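# Move a glass graduated cylinder upright into the cart's top tray

## Task

Take the graduated cylinder that sits on the shelved bench and set it standing upright in the top tray of the cart. When finished, its base must be on the tray's floor itself, not resting on the base of another cylinder, and every other cylinder must also be left standing in the tray. Failure conditions: any graduated cylinder tipping over or reaching the room's floor; any cylinder dropped more than a few centimetres or struck hard, since they are glass; any bottle or jar left toppled; the robot falling over or ending up tilted.

## Robot and tools

Robot: TidyBot++, a mobile base 0.54 m long, 0.50 m wide and 0.38 m tall on four powered casters. It carries one seven-joint arm with a two-finger gripper. The shoulder sits 0.12 m ahead of the base centre at 0.68 m height. Cameras: base_camera (fixed on the base) and wrist_camera (looks where the hand points). The arm begins folded, hand pointing down, sticking out up to 0.08 m past the base front.

Frames (metres): the base frame has its origin on the floor below the base centre, x forward, y left, z up. hand_pose and hand_target use it; the reported point is midway between the finger pads, with the hand's z axis out along the fingers and its y axis the opening direction. The odometry frame is the base frame at scene start; base_odometry counts wheel turns only (slip counts as travel) and drifts a few centimetres and degrees over many moves. Heading is in rad, positive left. base_tilt is in degrees, forward and right positive.

Tool move: every argument except cameras and blocking forms the action.
- base: an object of offsets from where the base last reported itself. translate_m (forward positive, -2 to 2 m), strafe_m (left positive, -2 to 2 m), rotate_rad (counter-clockwise positive, -6.3 to 6.3 rad). Offsets are along the base axes at the start of the command.
- joints: absolute targets keyed by name: joint_1_rad to joint_7_rad in radians, gripper_pos from 0 (open, about 85 mm gap) to 1 (closed). joint_2_rad is limited to ±2.249, joint_4_rad to ±2.579, joint_6_rad to ±2.099; joints 1, 3, 5, 7 turn freely but go the short way, so rotate in steps below half a turn. joint_1_rad positive turns the arm clockwise from above, opposite to heading. Tolerance for done is 0.039 rad on joints 1 to 4, 0.095 on 5 to 7, 0.03 on the gripper.
- target: one list of seven numbers, an absolute hand pose in the base frame: x, y, z in metres, then quaternion qw, qx, qy, qz. Alongside target, joints may only contain gripper_pos.
- speeds: caps for this action only: translate_m and strafe_m 0.05 to 0.5 m/s (give one value only when both are used), rotate_rad 0.1 to 1.57 rad/s.
- cameras: list of base_camera, wrist_camera or all; omitted means all, [] means none.
- blocking: true or omitted waits until all motion rests; false returns in about half a second while motion continues. A new move overrides only the parts it names; a target takes over its whole arm.
Unknown keys make a call invalid; out-of-range values get it refused, and a refusal or an unrequested stop cancels the remaining move, wait and finished_scene calls in that reply.

Other tools: wait(seconds 0 to 10, cameras) returns state after waiting; stop(cameras) brakes all running motions, which then read stopped and may keep pressing on contacts; zoom_image(camera, region [x0, y0, x1, y1] in pixels, top-left origin, at most 504 by 504) enlarges the newest image of that camera; read_manual(section "licences") returns licence text only; finished_scene(scene) ends the current scene, with scene being its number, and cannot be undone. The goal must hold without the robot afterward.

Result lines: move is done or the worst status word. base_status, joint_status and hand_status report done, moving, off_target (rested away from target, may still push), not_followed (a check withheld targets: joint command not followed or pose unreachable, with a cause for self-collision), contact_stop, time_out, stopped, torque_fault, limit_stop_at_motor_heat. on_its_own lists uncommanded behaviour. joint_positions, motor_effort (percent of max, peak in brackets, offset by sensor error), Motor temperatures (one per arm joint), hand_pose, hand_target, gripper_pos, pictures (order of images). ARM HIT marks a hard hit of the arm on the base or itself; MOTOR HOT appears from 60 °C, and at 75 °C an over-temperature stop lets the arm sag for 30 to 60 s.

Arm behaviour: target moves usually land off_target within about 3 cm; correct by adding (wanted minus measured position) to your last target. To hold still, resend hand_target, not hand_pose. For joints, resend last command plus (wanted minus read). Held loads make the arm sag; never command a held joint to the angle it reads. A pointing-down hand reaches at most about 0.94 m high, close to the base. Low, forward, near-base targets can fail or drive the arm into the base; no check prevents arm-base contact. Unreachable targets wander then time_out. The arm neither avoids obstacles nor slows for them, and blocked joints push harder with each correction. When a held object lands, hand_pose stops descending while commands go lower. Closed fingertips reach about 20 mm past the hand point; gripper_pos 1 means nothing held, off_target means something is gripped.

Cautions: keep the glass cylinders from dropping or knocking; lower them gently until contact and open only once at rest. Don't squeeze hard on something still resting on a surface, twist or pull on a gripped item, or swing loads fast. Don't drive or turn the base while the arm is caught on something high (about 0.6 m up or more): the robot can tip; reaching far over nearby furniture from folded or swinging a stretched arm sideways can tip it too. Backing away or retracting the arm rights a slight lean. Driving the arm into things can cause a torque fault (joints 1 to 4 limit 104.5 N m, 5 to 7 51.3 N m), freezing the arm for 10 s. A blocked base keeps pushing and may read done short of its goal. Keep bottles and jars upright. Thinking time lets running moves continue.

Each tool is called after "Emit:" as name(argument=value, ...) on one line, values as JSON.

## Session

Emit:
move(joints={"joint_2_rad":-0.3,"joint_4_rad":-2.0,"joint_6_rad":0.0})

Emit:
move(base={"rotate_rad":1.0})

Emit:
move(base={"rotate_rad":1.0})

Emit:
move(base={"rotate_rad":1.0})

Emit:
move(base={"rotate_rad":1.0})

Emit:
move(base={"rotate_rad":1.0})

Scene clock: 2.13 s.
Motor temperatures (°C): [32 24 28 25 40 36 30]
move: done
base_odometry: x=+0.000 y=+0.000 heading=+0.000
base_tilt: forward=+0.0 right=+0.5
base_status: not commanded
joint_positions: joint_1_rad=+0.006 joint_2_rad=-0.321 joint_3_rad=+3.180 joint_4_rad=-2.012 joint_5_rad=-0.012 joint_6_rad=-0.060 joint_7_rad=+1.606 gripper_pos=+0.000
joint_status: all done
motor_effort: joint_1_rad=+0(1) joint_2_rad=-10(11) joint_3_rad=+0(1) joint_4_rad=+21(21) joint_5_rad=-1(1) joint_6_rad=+8(8) joint_7_rad=+1(1)
hand_pose: x=+0.6046 y=-0.0227 z=+0.9871 quat_wxyz=(+0.016, +0.768, -0.011, +0.640) (m; base frame)
hand_target: x=+0.6150 y=-0.0235 z=+1.0032 quat_wxyz=(+0.017, +0.751, -0.011, +0.660) (m; base frame)
hand_status: not commanded
pictures: base_camera, wrist_camera
Images, in order (width x height): base_camera 644x364, wrist_camera 644x476.

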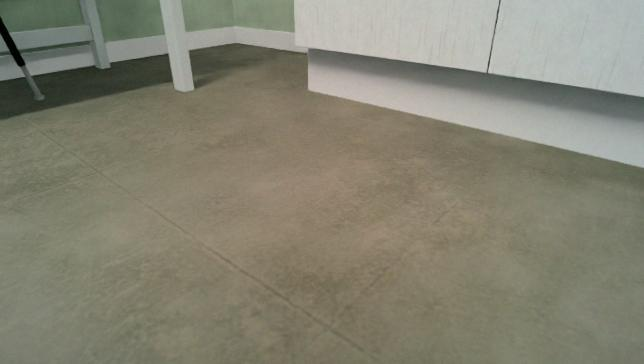

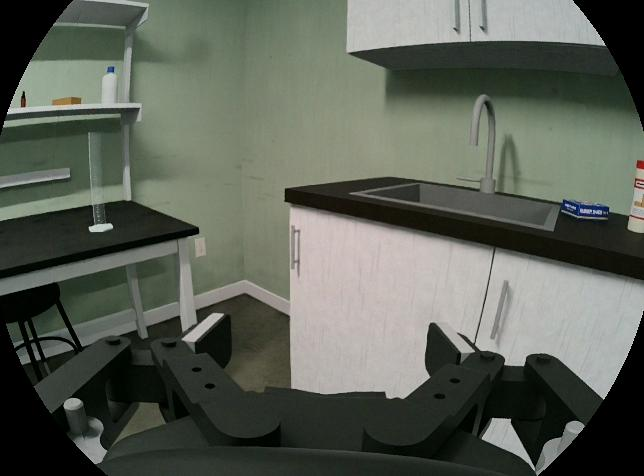

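Scene clock: 4.07 s.
Motor temperatures (°C): [32 24 28 25 39 36 30]
move: done
base_odometry: x=+0.000 y=+0.000 heading=+0.999
base_tilt: forward=+0.0 right=+0.4
base_status: done
joint_positions: joint_1_rad=+0.005 joint_2_rad=-0.315 joint_3_rad=+3.180 joint_4_rad=-2.012 joint_5_rad=-0.012 joint_6_rad=-0.057 joint_7_rad=+1.606 gripper_pos=+0.000
joint_status: not commanded
motor_effort: joint_1_rad=+0(2) joint_2_rad=-10(12) joint_3_rad=+0(3) joint_4_rad=+21(22) joint_5_rad=+0(1) joint_6_rad=+8(8) joint_7_rad=+0(1)
hand_pose: x=+0.6067 y=-0.0221 z=+0.9851 quat_wxyz=(+0.016, +0.769, -0.010, +0.639) (m; base frame)
hand_target: x=+0.6150 y=-0.0235 z=+1.0032 quat_wxyz=(+0.017, +0.751, -0.011, +0.660) (m; base frame)
hand_status: not commanded
pictures: base_camera, wrist_camera
Images, in order (width x height): base_camera 644x364, wrist_camera 644x476.

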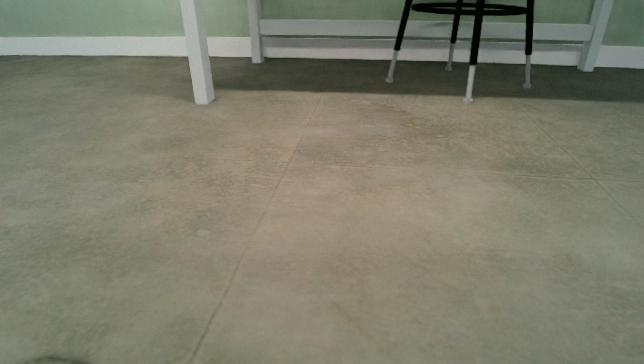

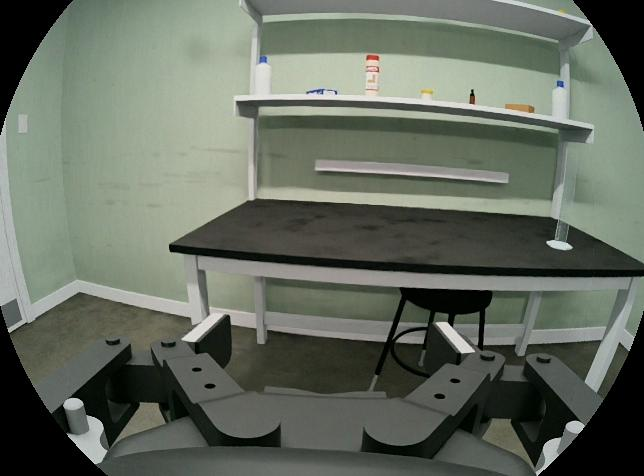

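Scene clock: 6.00 s.
Motor temperatures (°C): [32 24 28 25 39 36 30]
move: done
base_odometry: x=+0.000 y=+0.000 heading=+1.998
base_tilt: forward=+0.0 right=+0.5
base_status: done
joint_positions: joint_1_rad=+0.005 joint_2_rad=-0.314 joint_3_rad=+3.179 joint_4_rad=-2.012 joint_5_rad=-0.012 joint_6_rad=-0.057 joint_7_rad=+1.606 gripper_pos=+0.000
joint_status: not commanded
motor_effort: joint_1_rad=+0(2) joint_2_rad=-10(12) joint_3_rad=+0(3) joint_4_rad=+21(21) joint_5_rad=+0(1) joint_6_rad=+8(8) joint_7_rad=+1(1)
hand_pose: x=+0.6069 y=-0.0217 z=+0.9848 quat_wxyz=(+0.016, +0.769, -0.010, +0.639) (m; base frame)
hand_target: x=+0.6150 y=-0.0235 z=+1.0032 quat_wxyz=(+0.017, +0.751, -0.011, +0.660) (m; base frame)
hand_status: not commanded
pictures: base_camera, wrist_camera
Images, in order (width x height): base_camera 644x364, wrist_camera 644x476.

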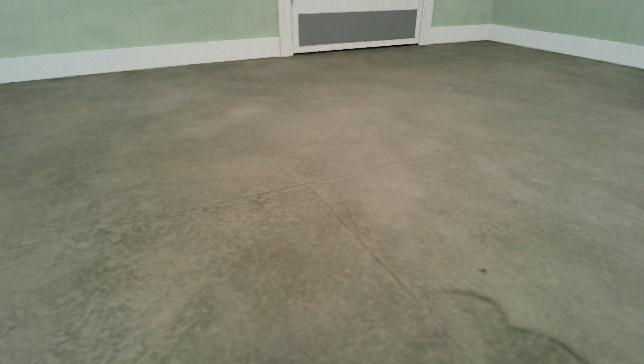

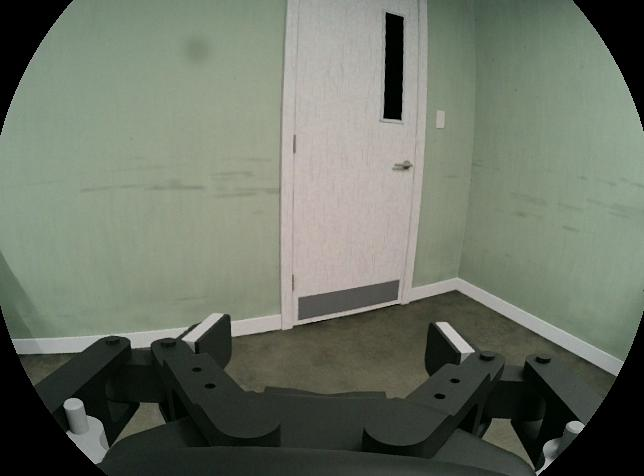

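Scene clock: 7.93 s.
Motor temperatures (°C): [32 24 28 25 39 36 30]
move: done
base_odometry: x=+0.000 y=+0.000 heading=+2.997
base_tilt: forward=+0.0 right=+0.5
base_status: done
joint_positions: joint_1_rad=+0.004 joint_2_rad=-0.313 joint_3_rad=+3.179 joint_4_rad=-2.012 joint_5_rad=-0.012 joint_6_rad=-0.057 joint_7_rad=+1.606 gripper_pos=+0.000
joint_status: not commanded
motor_effort: joint_1_rad=+0(2) joint_2_rad=-10(12) joint_3_rad=+0(3) joint_4_rad=+21(21) joint_5_rad=-1(1) joint_6_rad=+8(8) joint_7_rad=+0(1)
hand_pose: x=+0.6071 y=-0.0215 z=+0.9847 quat_wxyz=(+0.016, +0.769, -0.010, +0.639) (m; base frame)
hand_target: x=+0.6150 y=-0.0235 z=+1.0032 quat_wxyz=(+0.017, +0.751, -0.011, +0.660) (m; base frame)
hand_status: not commanded
pictures: base_camera, wrist_camera
Images, in order (width x height): base_camera 644x364, wrist_camera 644x476.

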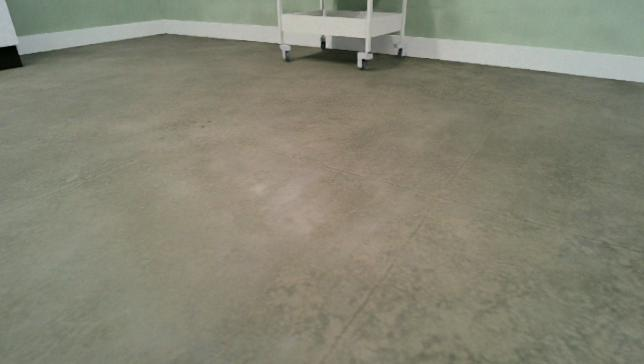

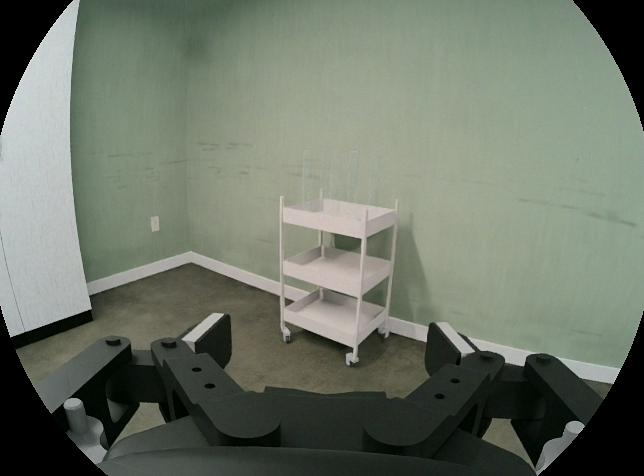

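Scene clock: 9.87 s.
Motor temperatures (°C): [32 24 28 25 39 36 30]
move: done
base_odometry: x=+0.000 y=+0.000 heading=-2.287
base_tilt: forward=+0.0 right=+0.4
base_status: done
joint_positions: joint_1_rad=+0.004 joint_2_rad=-0.313 joint_3_rad=+3.179 joint_4_rad=-2.012 joint_5_rad=-0.012 joint_6_rad=-0.057 joint_7_rad=+1.606 gripper_pos=+0.000
joint_status: not commanded
motor_effort: joint_1_rad=+0(2) joint_2_rad=-11(12) joint_3_rad=+0(3) joint_4_rad=+21(21) joint_5_rad=-1(1) joint_6_rad=+8(8) joint_7_rad=+0(1)
hand_pose: x=+0.6072 y=-0.0212 z=+0.9846 quat_wxyz=(+0.015, +0.769, -0.010, +0.639) (m; base frame)
hand_target: x=+0.6150 y=-0.0235 z=+1.0032 quat_wxyz=(+0.017, +0.751, -0.011, +0.660) (m; base frame)
hand_status: not commanded
pictures: base_camera, wrist_camera
Images, in order (width x height): base_camera 644x364, wrist_camera 644x476.

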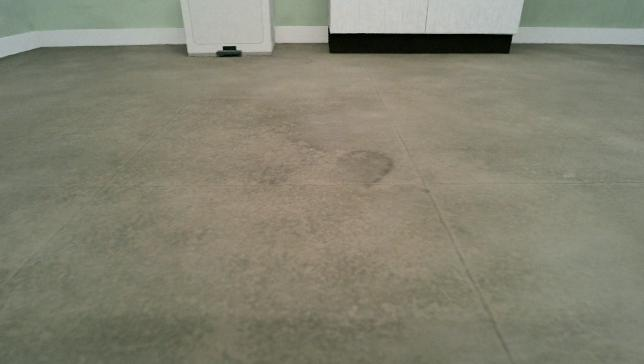

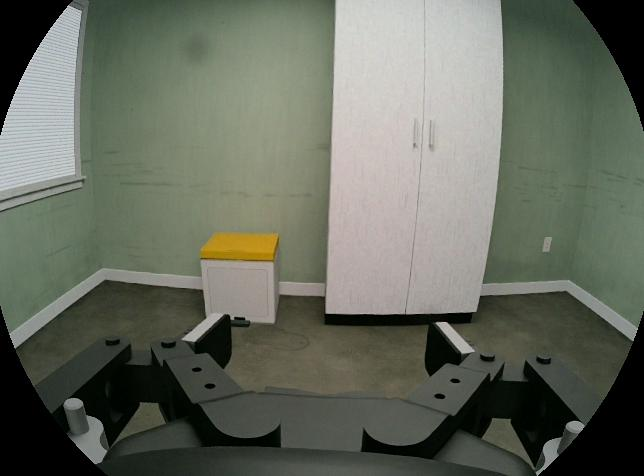

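Scene clock: 11.80 s.
Motor temperatures (°C): [32 24 28 25 39 36 30]
move: done
base_odometry: x=+0.000 y=+0.000 heading=-1.288
base_tilt: forward=+0.0 right=+0.4
base_status: done
joint_positions: joint_1_rad=+0.004 joint_2_rad=-0.313 joint_3_rad=+3.179 joint_4_rad=-2.012 joint_5_rad=-0.012 joint_6_rad=-0.056 joint_7_rad=+1.606 gripper_pos=+0.000
joint_status: not commanded
motor_effort: joint_1_rad=+0(2) joint_2_rad=-10(12) joint_3_rad=+0(3) joint_4_rad=+21(21) joint_5_rad=+0(1) joint_6_rad=+8(8) joint_7_rad=+0(1)
hand_pose: x=+0.6072 y=-0.0210 z=+0.9846 quat_wxyz=(+0.015, +0.769, -0.010, +0.639) (m; base frame)
hand_target: x=+0.6150 y=-0.0235 z=+1.0032 quat_wxyz=(+0.017, +0.751, -0.011, +0.660) (m; base frame)
hand_status: not commanded
pictures: base_camera, wrist_camera
Images, in order (width x height): base_camera 644x364, wrist_camera 644x476.

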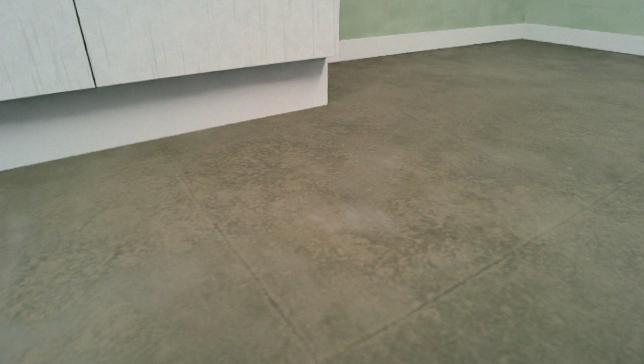

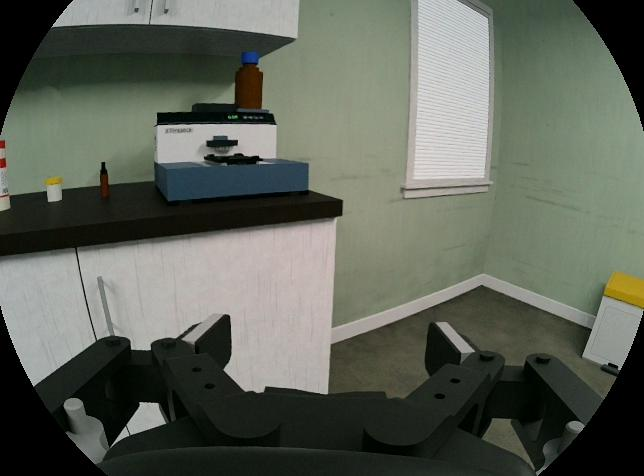

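Emit:
move(base={"rotate_rad":1.77})

Emit:
move(base={"translate_m":0.4})

Scene clock: 15.27 s.
Motor temperatures (°C): [32 24 28 25 39 36 30]
move: done
base_odometry: x=+0.000 y=+0.000 heading=+0.481
base_tilt: forward=+0.0 right=+0.5
base_status: done
joint_positions: joint_1_rad=+0.004 joint_2_rad=-0.310 joint_3_rad=+3.179 joint_4_rad=-2.012 joint_5_rad=-0.012 joint_6_rad=-0.056 joint_7_rad=+1.606 gripper_pos=+0.000
joint_status: not commanded
motor_effort: joint_1_rad=+1(2) joint_2_rad=-11(13) joint_3_rad=+0(2) joint_4_rad=+21(21) joint_5_rad=-1(1) joint_6_rad=+8(8) joint_7_rad=+0(1)
hand_pose: x=+0.6083 y=-0.0212 z=+0.9830 quat_wxyz=(+0.015, +0.770, -0.010, +0.637) (m; base frame)
hand_target: x=+0.6150 y=-0.0235 z=+1.0032 quat_wxyz=(+0.017, +0.751, -0.011, +0.660) (m; base frame)
hand_status: not commanded
pictures: base_camera, wrist_camera
Images, in order (width x height): base_camera 644x364, wrist_camera 644x476.

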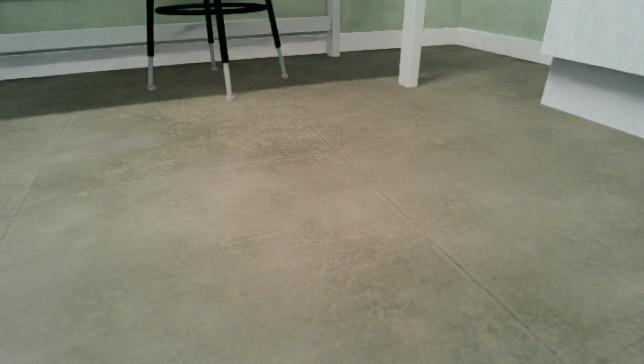

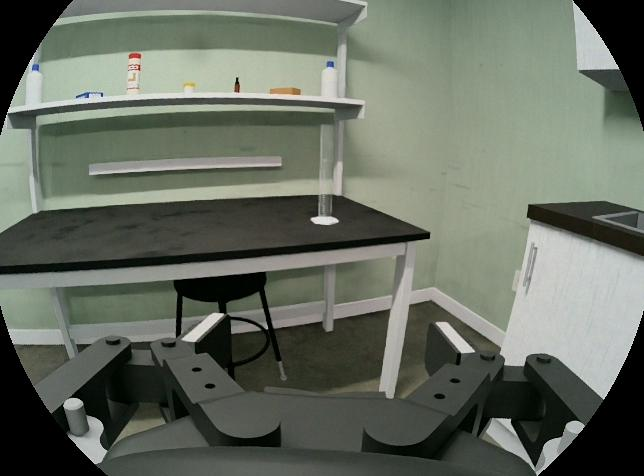

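Scene clock: 17.33 s.
Motor temperatures (°C): [32 24 28 25 39 36 30]
move: done
base_odometry: x=+0.355 y=+0.185 heading=+0.482
base_tilt: forward=+0.0 right=+0.5
base_status: done
joint_positions: joint_1_rad=+0.004 joint_2_rad=-0.298 joint_3_rad=+3.179 joint_4_rad=-2.012 joint_5_rad=-0.012 joint_6_rad=-0.054 joint_7_rad=+1.606 gripper_pos=+0.000
joint_status: not commanded
motor_effort: joint_1_rad=+0(1) joint_2_rad=-11(14) joint_3_rad=+0(2) joint_4_rad=+21(22) joint_5_rad=-1(1) joint_6_rad=+8(9) joint_7_rad=+1(1)
hand_pose: x=+0.6119 y=-0.0212 z=+0.9784 quat_wxyz=(+0.016, +0.773, -0.010, +0.634) (m; base frame)
hand_target: x=+0.6150 y=-0.0235 z=+1.0032 quat_wxyz=(+0.017, +0.751, -0.011, +0.660) (m; base frame)
hand_status: not commanded
pictures: base_camera, wrist_camera
Images, in order (width x height): base_camera 644x364, wrist_camera 644x476.

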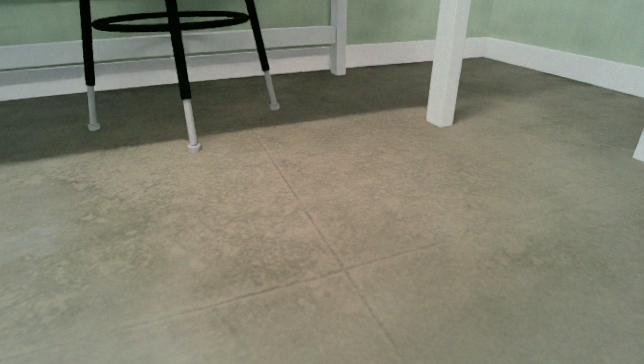

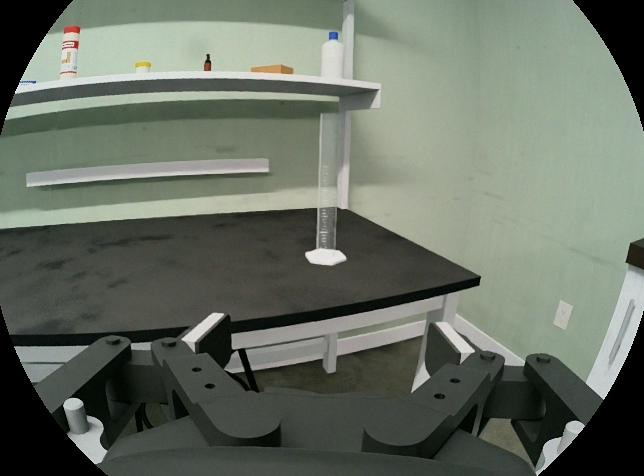

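Emit:
move(joints={"joint_2_rad":-0.31,"joint_4_rad":-2.22,"joint_6_rad":0.41,"joint_7_rad":1.57,"joint_3_rad":3.142,"joint_5_rad":0})

Emit:
move(base={"translate_m":0.4})

Scene clock: 20.30 s.
Motor temperatures (°C): [32 24 28 25 39 36 30]
move: done
base_odometry: x=+0.355 y=+0.185 heading=+0.482
base_tilt: forward=+0.0 right=+0.4
base_status: not commanded
joint_positions: joint_1_rad=+0.004 joint_2_rad=-0.298 joint_3_rad=+3.165 joint_4_rad=-2.206 joint_5_rad=-0.012 joint_6_rad=+0.350 joint_7_rad=+1.606 gripper_pos=+0.000
joint_status: all done
motor_effort: joint_1_rad=+0(1) joint_2_rad=-10(13) joint_3_rad=+0(1) joint_4_rad=+20(22) joint_5_rad=+0(2) joint_6_rad=+8(9) joint_7_rad=+0(3)
hand_pose: x=+0.6034 y=-0.0147 z=+0.9838 quat_wxyz=(+0.017, +0.703, -0.005, +0.711) (m; base frame)
hand_target: x=+0.5976 y=-0.0017 z=+0.9999 quat_wxyz=(+0.002, +0.682, -0.002, +0.732) (m; base frame)
hand_status: not commanded
pictures: base_camera, wrist_camera
Images, in order (width x height): base_camera 644x364, wrist_camera 644x476.

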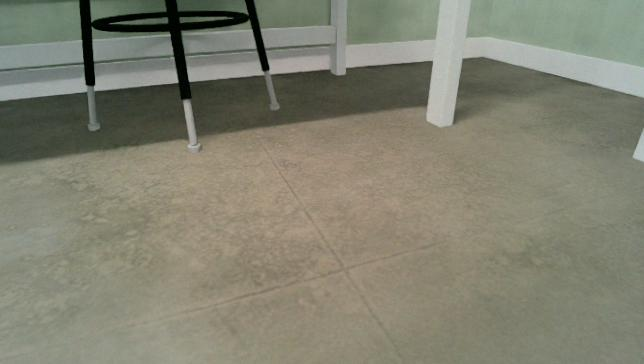

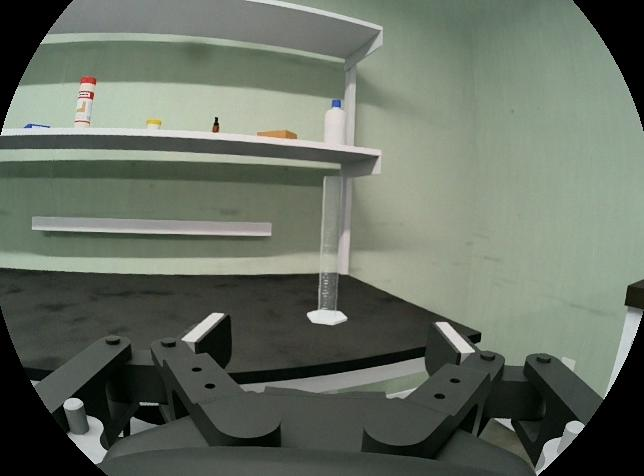

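Scene clock: 22.37 s.
Motor temperatures (°C): [32 24 28 25 39 36 30]
move: done
base_odometry: x=+0.709 y=+0.370 heading=+0.483
base_tilt: forward=+0.1 right=+0.5
base_status: done
joint_positions: joint_1_rad=+0.004 joint_2_rad=-0.298 joint_3_rad=+3.164 joint_4_rad=-2.207 joint_5_rad=-0.012 joint_6_rad=+0.355 joint_7_rad=+1.606 gripper_pos=+0.000
joint_status: not commanded
motor_effort: joint_1_rad=+0(1) joint_2_rad=-10(14) joint_3_rad=+0(1) joint_4_rad=+20(21) joint_5_rad=-1(1) joint_6_rad=+8(9) joint_7_rad=+0(1)
hand_pose: x=+0.6033 y=-0.0143 z=+0.9848 quat_wxyz=(+0.017, +0.701, -0.004, +0.713) (m; base frame)
hand_target: x=+0.5976 y=-0.0017 z=+0.9999 quat_wxyz=(+0.002, +0.682, -0.002, +0.732) (m; base frame)
hand_status: not commanded
pictures: base_camera, wrist_camera
Images, in order (width x height): base_camera 644x364, wrist_camera 644x476.

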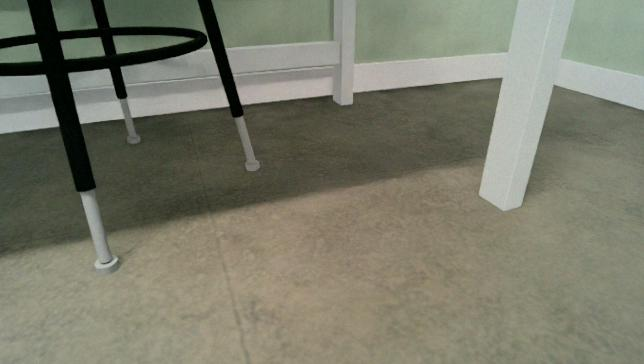

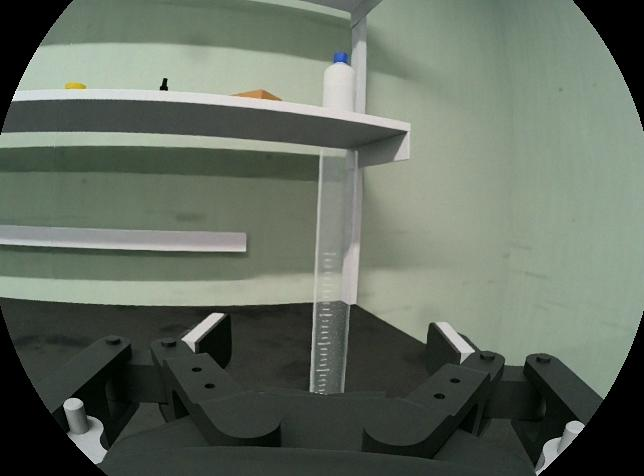

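Emit:
move(joints={"joint_4_rad":-2.09,"joint_6_rad":0.27}, base={"translate_m":0.3}, speeds={"translate_m":0.3})

Scene clock: 26.10 s.
Motor temperatures (°C): [32 24 28 25 39 36 30]
move: done
base_odometry: x=+0.975 y=+0.510 heading=+0.484
base_tilt: forward=+0.0 right=+0.4
base_status: done
joint_positions: joint_1_rad=+0.004 joint_2_rad=-0.300 joint_3_rad=+3.163 joint_4_rad=-2.099 joint_5_rad=-0.012 joint_6_rad=+0.317 joint_7_rad=+1.606 gripper_pos=+0.000
joint_status: all done
motor_effort: joint_1_rad=+0(1) joint_2_rad=-11(14) joint_3_rad=+0(1) joint_4_rad=+21(22) joint_5_rad=-1(1) joint_6_rad=+8(10) joint_7_rad=+1(1)
hand_pose: x=+0.6110 y=-0.0145 z=+1.0401 quat_wxyz=(+0.017, +0.675, -0.004, +0.737) (m; base frame)
hand_target: x=+0.6089 y=-0.0018 z=+1.0362 quat_wxyz=(+0.002, +0.685, -0.002, +0.728) (m; base frame)
hand_status: not commanded
pictures: base_camera, wrist_camera
Images, in order (width x height): base_camera 644x364, wrist_camera 644x476.

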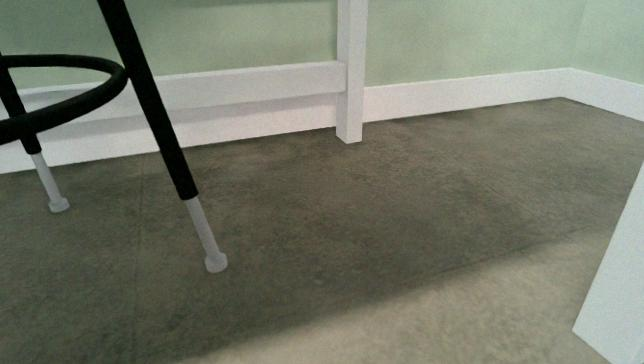

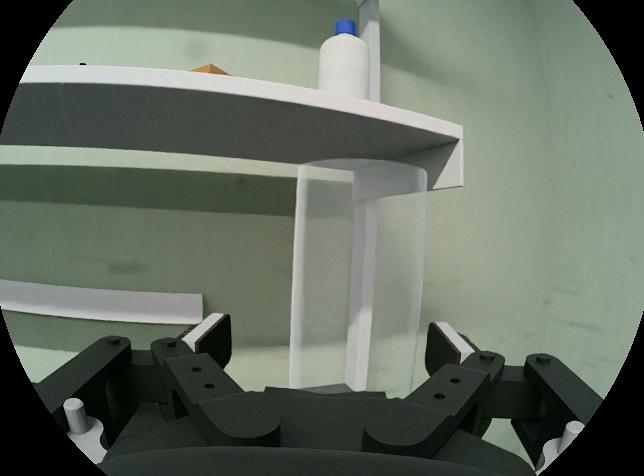

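Emit:
move(joints={"joint_4_rad":-2.03,"joint_6_rad":0.12}, base={"strafe_m":-0.01})

Emit:
zoom_image(camera="wrist_camera", region=[150, 100, 500, 450])

Scene clock: 30.70 s.
Motor temperatures (°C): [32 24 28 25 39 36 30]
move: done
base_odometry: x=+0.980 y=+0.501 heading=+0.484
base_tilt: forward=+0.0 right=+0.5
base_status: done
joint_positions: joint_1_rad=+0.004 joint_2_rad=-0.300 joint_3_rad=+3.159 joint_4_rad=-2.043 joint_5_rad=-0.012 joint_6_rad=+0.171 joint_7_rad=+1.606 gripper_pos=+0.000
joint_status: all done
motor_effort: joint_1_rad=+0(2) joint_2_rad=-11(13) joint_3_rad=+0(3) joint_4_rad=+20(22) joint_5_rad=+0(2) joint_6_rad=+9(9) joint_7_rad=+0(1)
hand_pose: x=+0.6158 y=-0.0113 z=+1.0296 quat_wxyz=(+0.015, +0.708, -0.001, +0.706) (m; base frame)
hand_target: x=+0.6127 y=-0.0018 z=+1.0267 quat_wxyz=(+0.002, +0.717, -0.003, +0.697) (m; base frame)
hand_status: not commanded
pictures: base_camera, wrist_camera
Images, in order (width x height): base_camera 644x364, wrist_camera 644x476.

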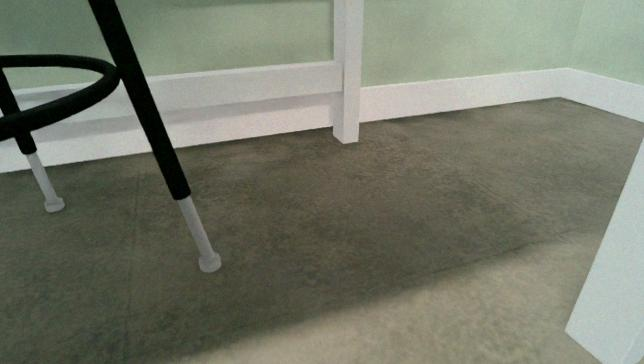

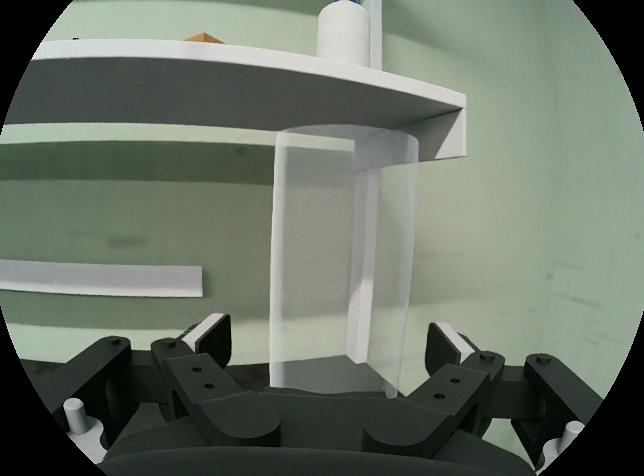

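Scaled by 1.440.

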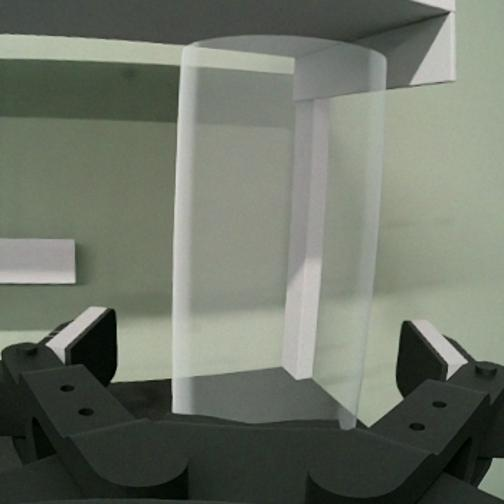

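Emit:
move(base={"translate_m":-0.018,"strafe_m":-0.004}, cameras=[])

Emit:
move(joints={"gripper_pos":0.35})

Scene clock: 32.37 s.
Motor temperatures (°C): [32 24 28 25 39 36 30]
move: done
base_odometry: x=+0.966 y=+0.489 heading=+0.484
base_tilt: forward=+0.0 right=+0.5
base_status: done
joint_positions: joint_1_rad=+0.004 joint_2_rad=-0.306 joint_3_rad=+3.159 joint_4_rad=-2.042 joint_5_rad=-0.012 joint_6_rad=+0.169 joint_7_rad=+1.606 gripper_pos=+0.000
joint_status: not commanded
motor_effort: joint_1_rad=+0(1) joint_2_rad=-11(15) joint_3_rad=+0(1) joint_4_rad=+21(22) joint_5_rad=+0(1) joint_6_rad=+8(9) joint_7_rad=+0(1)
hand_pose: x=+0.6135 y=-0.0112 z=+1.0328 quat_wxyz=(+0.014, +0.706, -0.001, +0.709) (m; base frame)
hand_target: x=+0.6127 y=-0.0018 z=+1.0267 quat_wxyz=(+0.002, +0.717, -0.003, +0.697) (m; base frame)
hand_status: not commanded
pictures: none
No camera images: "cameras" was empty.

Scene clock: 33.10 s.
Motor temperatures (°C): [32 24 28 25 39 36 30]
move: done
base_odometry: x=+0.966 y=+0.489 heading=+0.484
base_tilt: forward=+0.0 right=+0.5
base_status: not commanded
joint_positions: joint_1_rad=+0.004 joint_2_rad=-0.306 joint_3_rad=+3.159 joint_4_rad=-2.042 joint_5_rad=-0.012 joint_6_rad=+0.169 joint_7_rad=+1.606 gripper_pos=+0.350
joint_status: all done
motor_effort: joint_1_rad=+0(1) joint_2_rad=-11(11) joint_3_rad=+1(1) joint_4_rad=+21(21) joint_5_rad=-1(1) joint_6_rad=+8(9) joint_7_rad=+0(1)
hand_pose: x=+0.6135 y=-0.0112 z=+1.0328 quat_wxyz=(+0.014, +0.706, -0.001, +0.709) (m; base frame)
hand_target: x=+0.6127 y=-0.0018 z=+1.0267 quat_wxyz=(+0.002, +0.717, -0.003, +0.697) (m; base frame)
hand_status: not commanded
pictures: base_camera, wrist_camera
Images, in order (width x height): base_camera 644x364, wrist_camera 644x476.

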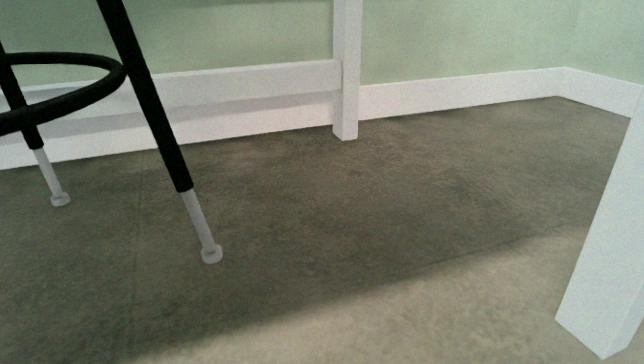

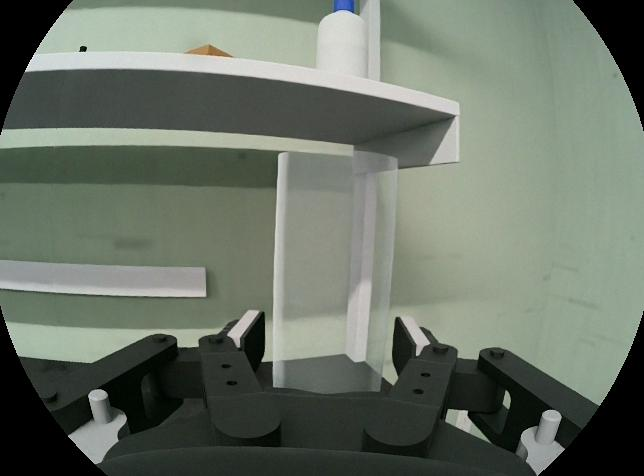

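Emit:
move(joints={"gripper_pos":0.46}, cameras=[])

Emit:
move(joints={"gripper_pos":0.56})

Scene clock: 33.90 s.
Motor temperatures (°C): [32 24 28 25 39 36 30]
move: done
base_odometry: x=+0.966 y=+0.489 heading=+0.484
base_tilt: forward=+0.0 right=+0.5
base_status: not commanded
joint_positions: joint_1_rad=+0.004 joint_2_rad=-0.306 joint_3_rad=+3.159 joint_4_rad=-2.042 joint_5_rad=-0.012 joint_6_rad=+0.169 joint_7_rad=+1.606 gripper_pos=+0.460
joint_status: all done
motor_effort: joint_1_rad=+0(1) joint_2_rad=-11(11) joint_3_rad=+0(1) joint_4_rad=+21(21) joint_5_rad=-1(1) joint_6_rad=+9(9) joint_7_rad=+0(0)
hand_pose: x=+0.6135 y=-0.0112 z=+1.0328 quat_wxyz=(+0.014, +0.706, -0.001, +0.709) (m; base frame)
hand_target: x=+0.6127 y=-0.0018 z=+1.0267 quat_wxyz=(+0.002, +0.717, -0.003, +0.697) (m; base frame)
hand_status: not commanded
pictures: none
No camera images: "cameras" was empty.

Scene clock: 34.43 s.
Motor temperatures (°C): [32 24 28 25 39 36 30]
move: done
base_odometry: x=+0.966 y=+0.489 heading=+0.484
base_tilt: forward=+0.0 right=+0.5
base_status: not commanded
joint_positions: joint_1_rad=+0.004 joint_2_rad=-0.306 joint_3_rad=+3.159 joint_4_rad=-2.042 joint_5_rad=-0.012 joint_6_rad=+0.169 joint_7_rad=+1.606 gripper_pos=+0.543
joint_status: all done
motor_effort: joint_1_rad=+0(1) joint_2_rad=-11(11) joint_3_rad=+0(1) joint_4_rad=+21(21) joint_5_rad=+0(1) joint_6_rad=+8(9) joint_7_rad=+1(1)
hand_pose: x=+0.6135 y=-0.0112 z=+1.0328 quat_wxyz=(+0.014, +0.706, -0.001, +0.709) (m; base frame)
hand_target: x=+0.6127 y=-0.0018 z=+1.0267 quat_wxyz=(+0.002, +0.717, -0.003, +0.697) (m; base frame)
hand_status: not commanded
pictures: base_camera, wrist_camera
Images, in order (width x height): base_camera 644x364, wrist_camera 644x476.

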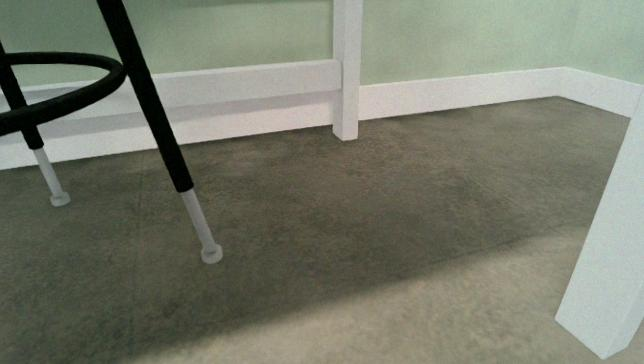

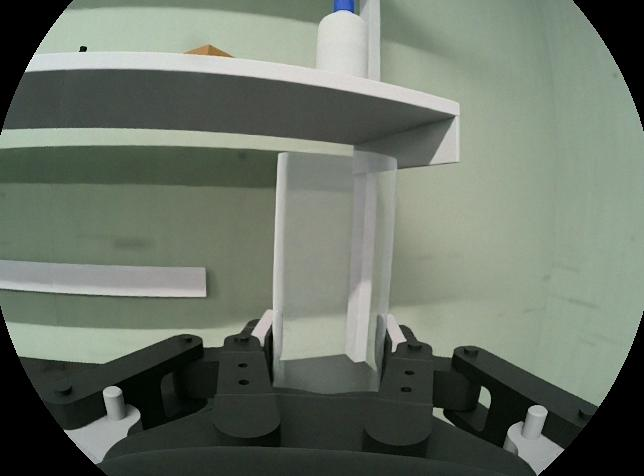

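Emit:
move(joints={"gripper_pos":0.78}, cameras=[])

Emit:
move(joints={"joint_4_rad":-1.94,"joint_6_rad":0.03})

Scene clock: 36.10 s.
Motor temperatures (°C): [32 24 28 25 39 36 30]
move: off_target
base_odometry: x=+0.966 y=+0.489 heading=+0.484
base_tilt: forward=+0.1 right=+0.5
base_status: not commanded
joint_positions: joint_1_rad=+0.004 joint_2_rad=-0.306 joint_3_rad=+3.159 joint_4_rad=-2.042 joint_5_rad=-0.012 joint_6_rad=+0.169 joint_7_rad=+1.606 gripper_pos=+0.549
joint_status: gripper_pos off_target (ended at +0.549, target +0.780)
motor_effort: joint_1_rad=+0(1) joint_2_rad=-11(11) joint_3_rad=+1(1) joint_4_rad=+21(21) joint_5_rad=+0(1) joint_6_rad=+8(8) joint_7_rad=+0(1)
hand_pose: x=+0.6135 y=-0.0112 z=+1.0328 quat_wxyz=(+0.014, +0.706, -0.001, +0.709) (m; base frame)
hand_target: x=+0.6127 y=-0.0018 z=+1.0267 quat_wxyz=(+0.002, +0.717, -0.003, +0.697) (m; base frame)
hand_status: not commanded
pictures: none
No camera images: "cameras" was empty.

Scene clock: 37.23 s.
Motor temperatures (°C): [32 24 28 25 39 36 30]
move: done
base_odometry: x=+0.966 y=+0.489 heading=+0.484
base_tilt: forward=+0.0 right=+0.5
base_status: not commanded
joint_positions: joint_1_rad=+0.004 joint_2_rad=-0.306 joint_3_rad=+3.159 joint_4_rad=-1.966 joint_5_rad=-0.012 joint_6_rad=+0.070 joint_7_rad=+1.606 gripper_pos=+0.549
joint_status: all done
motor_effort: joint_1_rad=+0(1) joint_2_rad=-13(13) joint_3_rad=+1(1) joint_4_rad=+23(24) joint_5_rad=-1(1) joint_6_rad=+10(11) joint_7_rad=+0(1)
hand_pose: x=+0.6165 y=-0.0110 z=+1.0493 quat_wxyz=(+0.014, +0.714, -0.001, +0.700) (m; base frame)
hand_target: x=+0.6156 y=-0.0018 z=+1.0548 quat_wxyz=(+0.002, +0.717, -0.003, +0.697) (m; base frame)
hand_status: not commanded
pictures: base_camera, wrist_camera
Images, in order (width x height): base_camera 644x364, wrist_camera 644x476.

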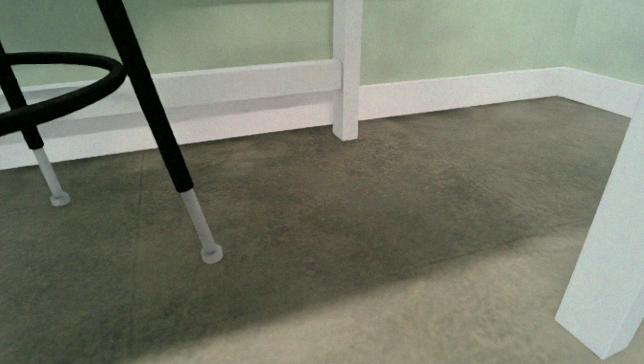

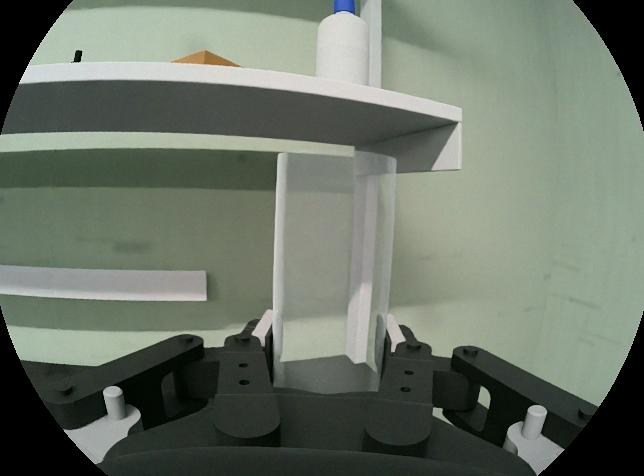

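Emit:
move(joints={"joint_2_rad":-0.38,"joint_6_rad":-0.025}, cameras=["wrist_camera"])

Emit:
move(base={"translate_m":-0.8}, speeds={"translate_m":0.35})

Scene clock: 38.43 s.
Motor temperatures (°C): [32 24 28 25 39 36 30]
move: done
base_odometry: x=+0.966 y=+0.489 heading=+0.484
base_tilt: forward=+0.0 right=+0.5
base_status: not commanded
joint_positions: joint_1_rad=+0.004 joint_2_rad=-0.349 joint_3_rad=+3.159 joint_4_rad=-1.965 joint_5_rad=-0.012 joint_6_rad=+0.015 joint_7_rad=+1.606 gripper_pos=+0.549
joint_status: all done
motor_effort: joint_1_rad=+0(1) joint_2_rad=-11(14) joint_3_rad=+1(1) joint_4_rad=+24(24) joint_5_rad=+0(1) joint_6_rad=+10(11) joint_7_rad=+0(1)
hand_pose: x=+0.6004 y=-0.0106 z=+1.0537 quat_wxyz=(+0.013, +0.718, -0.001, +0.696) (m; base frame)
hand_target: x=+0.5885 y=-0.0016 z=+1.0715 quat_wxyz=(+0.002, +0.712, -0.003, +0.702) (m; base frame)
hand_status: not commanded
pictures: wrist_camera
Images, in order (width x height): wrist_camera 644x476.

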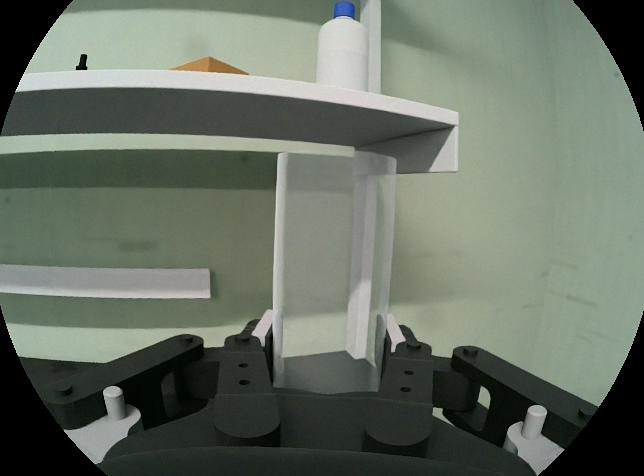

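Scene clock: 41.70 s.
Motor temperatures (°C): [32 24 28 25 39 36 30]
move: done
base_odometry: x=+0.258 y=+0.116 heading=+0.485
base_tilt: forward=+0.1 right=+0.4
base_status: done
joint_positions: joint_1_rad=+0.004 joint_2_rad=-0.358 joint_3_rad=+3.159 joint_4_rad=-1.964 joint_5_rad=-0.012 joint_6_rad=+0.012 joint_7_rad=+1.606 gripper_pos=+0.549
joint_status: not commanded
motor_effort: joint_1_rad=+0(1) joint_2_rad=-11(15) joint_3_rad=+0(1) joint_4_rad=+24(24) joint_5_rad=+0(1) joint_6_rad=+10(11) joint_7_rad=+0(1)
hand_pose: x=+0.5971 y=-0.0106 z=+1.0574 quat_wxyz=(+0.013, +0.715, -0.001, +0.699) (m; base frame)
hand_target: x=+0.5885 y=-0.0016 z=+1.0715 quat_wxyz=(+0.002, +0.712, -0.003, +0.702) (m; base frame)
hand_status: not commanded
pictures: base_camera, wrist_camera
Images, in order (width x height): base_camera 644x364, wrist_camera 644x476.

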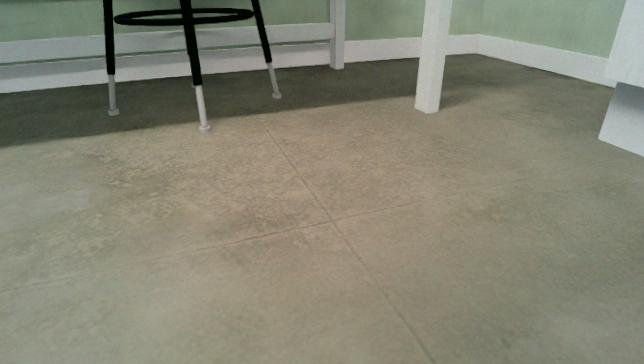

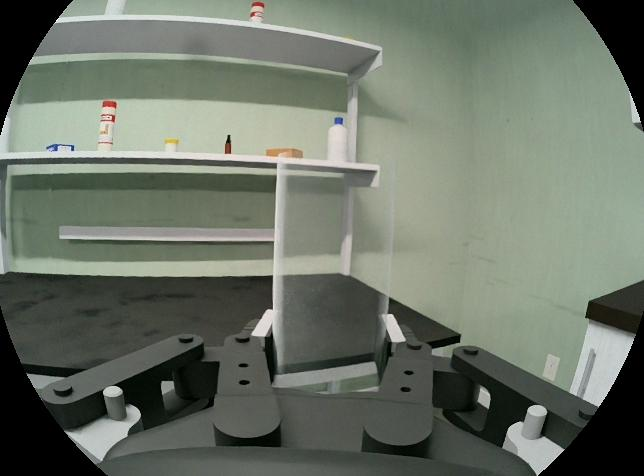

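Emit:
move(base={"rotate_rad":2.47}, speeds={"rotate_rad":0.8})

Emit:
zoom_image(camera="wrist_camera", region=[220, 120, 460, 420])

Scene clock: 45.87 s.
Motor temperatures (°C): [32 24 28 25 39 36 30]
move: done
base_odometry: x=+0.258 y=+0.116 heading=+2.953
base_tilt: forward=+0.1 right=+0.5
base_status: done
joint_positions: joint_1_rad=+0.005 joint_2_rad=-0.358 joint_3_rad=+3.153 joint_4_rad=-1.964 joint_5_rad=-0.012 joint_6_rad=+0.012 joint_7_rad=+1.606 gripper_pos=+0.549
joint_status: not commanded
motor_effort: joint_1_rad=+1(2) joint_2_rad=-11(12) joint_3_rad=+0(3) joint_4_rad=+23(24) joint_5_rad=-1(1) joint_6_rad=+10(10) joint_7_rad=+0(1)
hand_pose: x=+0.5971 y=-0.0076 z=+1.0573 quat_wxyz=(+0.012, +0.715, +0.001, +0.699) (m; base frame)
hand_target: x=+0.5885 y=-0.0016 z=+1.0715 quat_wxyz=(+0.002, +0.712, -0.003, +0.702) (m; base frame)
hand_status: not commanded
pictures: base_camera, wrist_camera
Images, in order (width x height): base_camera 644x364, wrist_camera 644x476.

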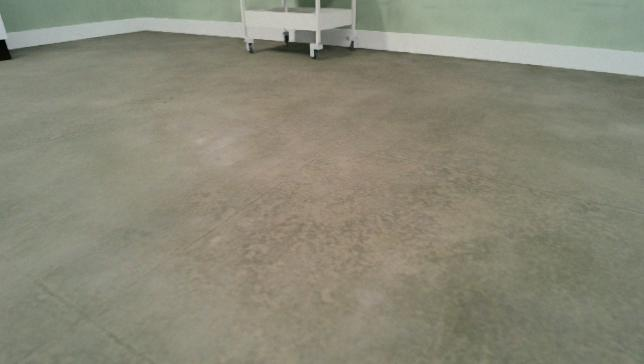

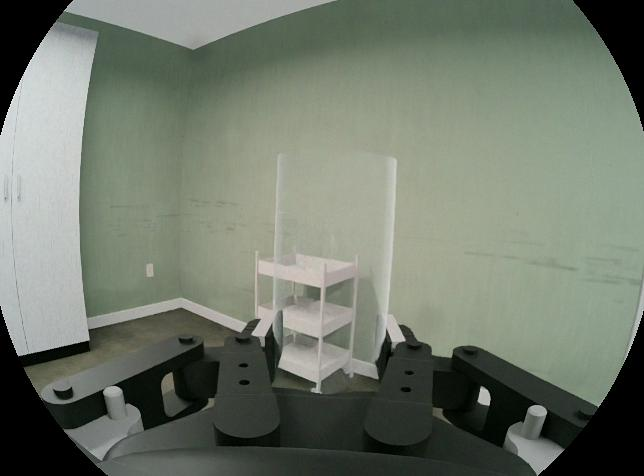

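Scaled by 1.680.

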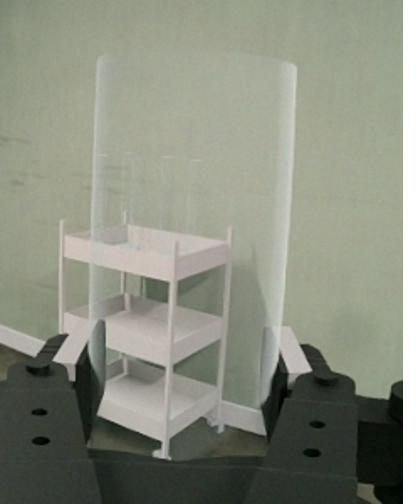

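Emit:
move(base={"translate_m":1.5,"strafe_m":0.73,"rotate_rad":-0.48}, speeds={"translate_m":0.4,"rotate_rad":0.5})

Emit:
zoom_image(camera="wrist_camera", region=[200, 120, 460, 420])

Scene clock: 53.10 s.
Motor temperatures (°C): [32 24 28 25 39 36 30]
move: done
base_odometry: x=-1.352 y=-0.320 heading=+2.473
base_tilt: forward=+0.0 right=+0.4
base_status: done
joint_positions: joint_1_rad=+0.005 joint_2_rad=-0.361 joint_3_rad=+3.152 joint_4_rad=-1.964 joint_5_rad=-0.012 joint_6_rad=+0.011 joint_7_rad=+1.606 gripper_pos=+0.549
joint_status: not commanded
motor_effort: joint_1_rad=+0(2) joint_2_rad=-11(14) joint_3_rad=+0(3) joint_4_rad=+24(24) joint_5_rad=+0(1) joint_6_rad=+10(11) joint_7_rad=+0(1)
hand_pose: x=+0.5960 y=-0.0072 z=+1.0584 quat_wxyz=(+0.012, +0.715, +0.002, +0.699) (m; base frame)
hand_target: x=+0.5885 y=-0.0016 z=+1.0715 quat_wxyz=(+0.002, +0.712, -0.003, +0.702) (m; base frame)
hand_status: not commanded
pictures: base_camera, wrist_camera
Images, in order (width x height): base_camera 644x364, wrist_camera 644x476.

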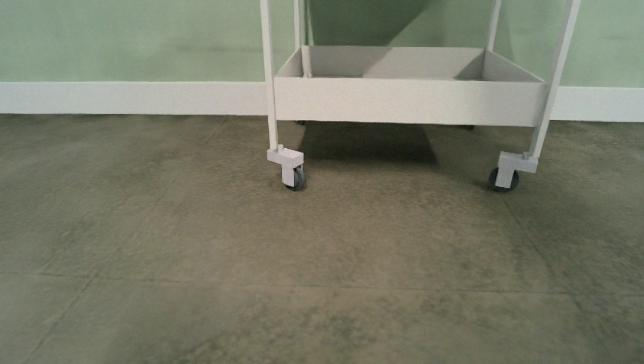

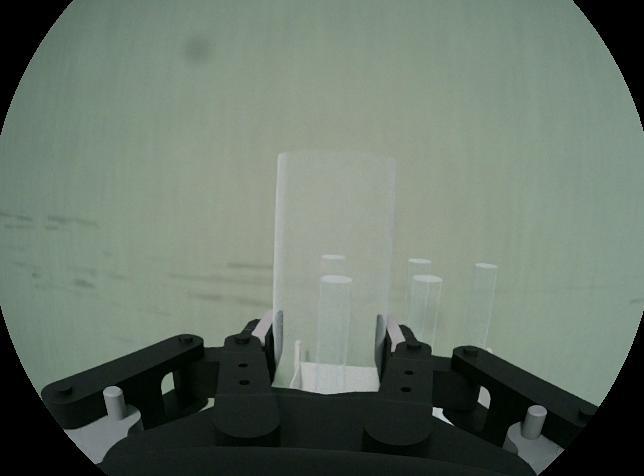

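Scaled by 1.680.

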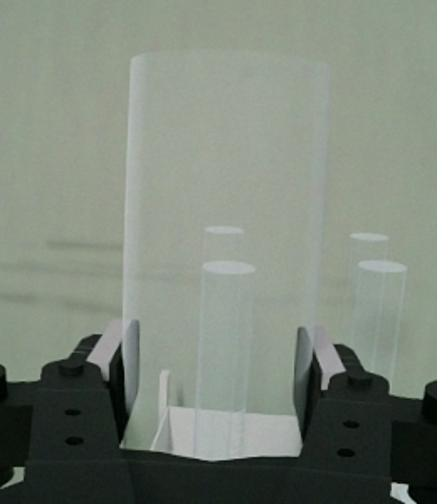

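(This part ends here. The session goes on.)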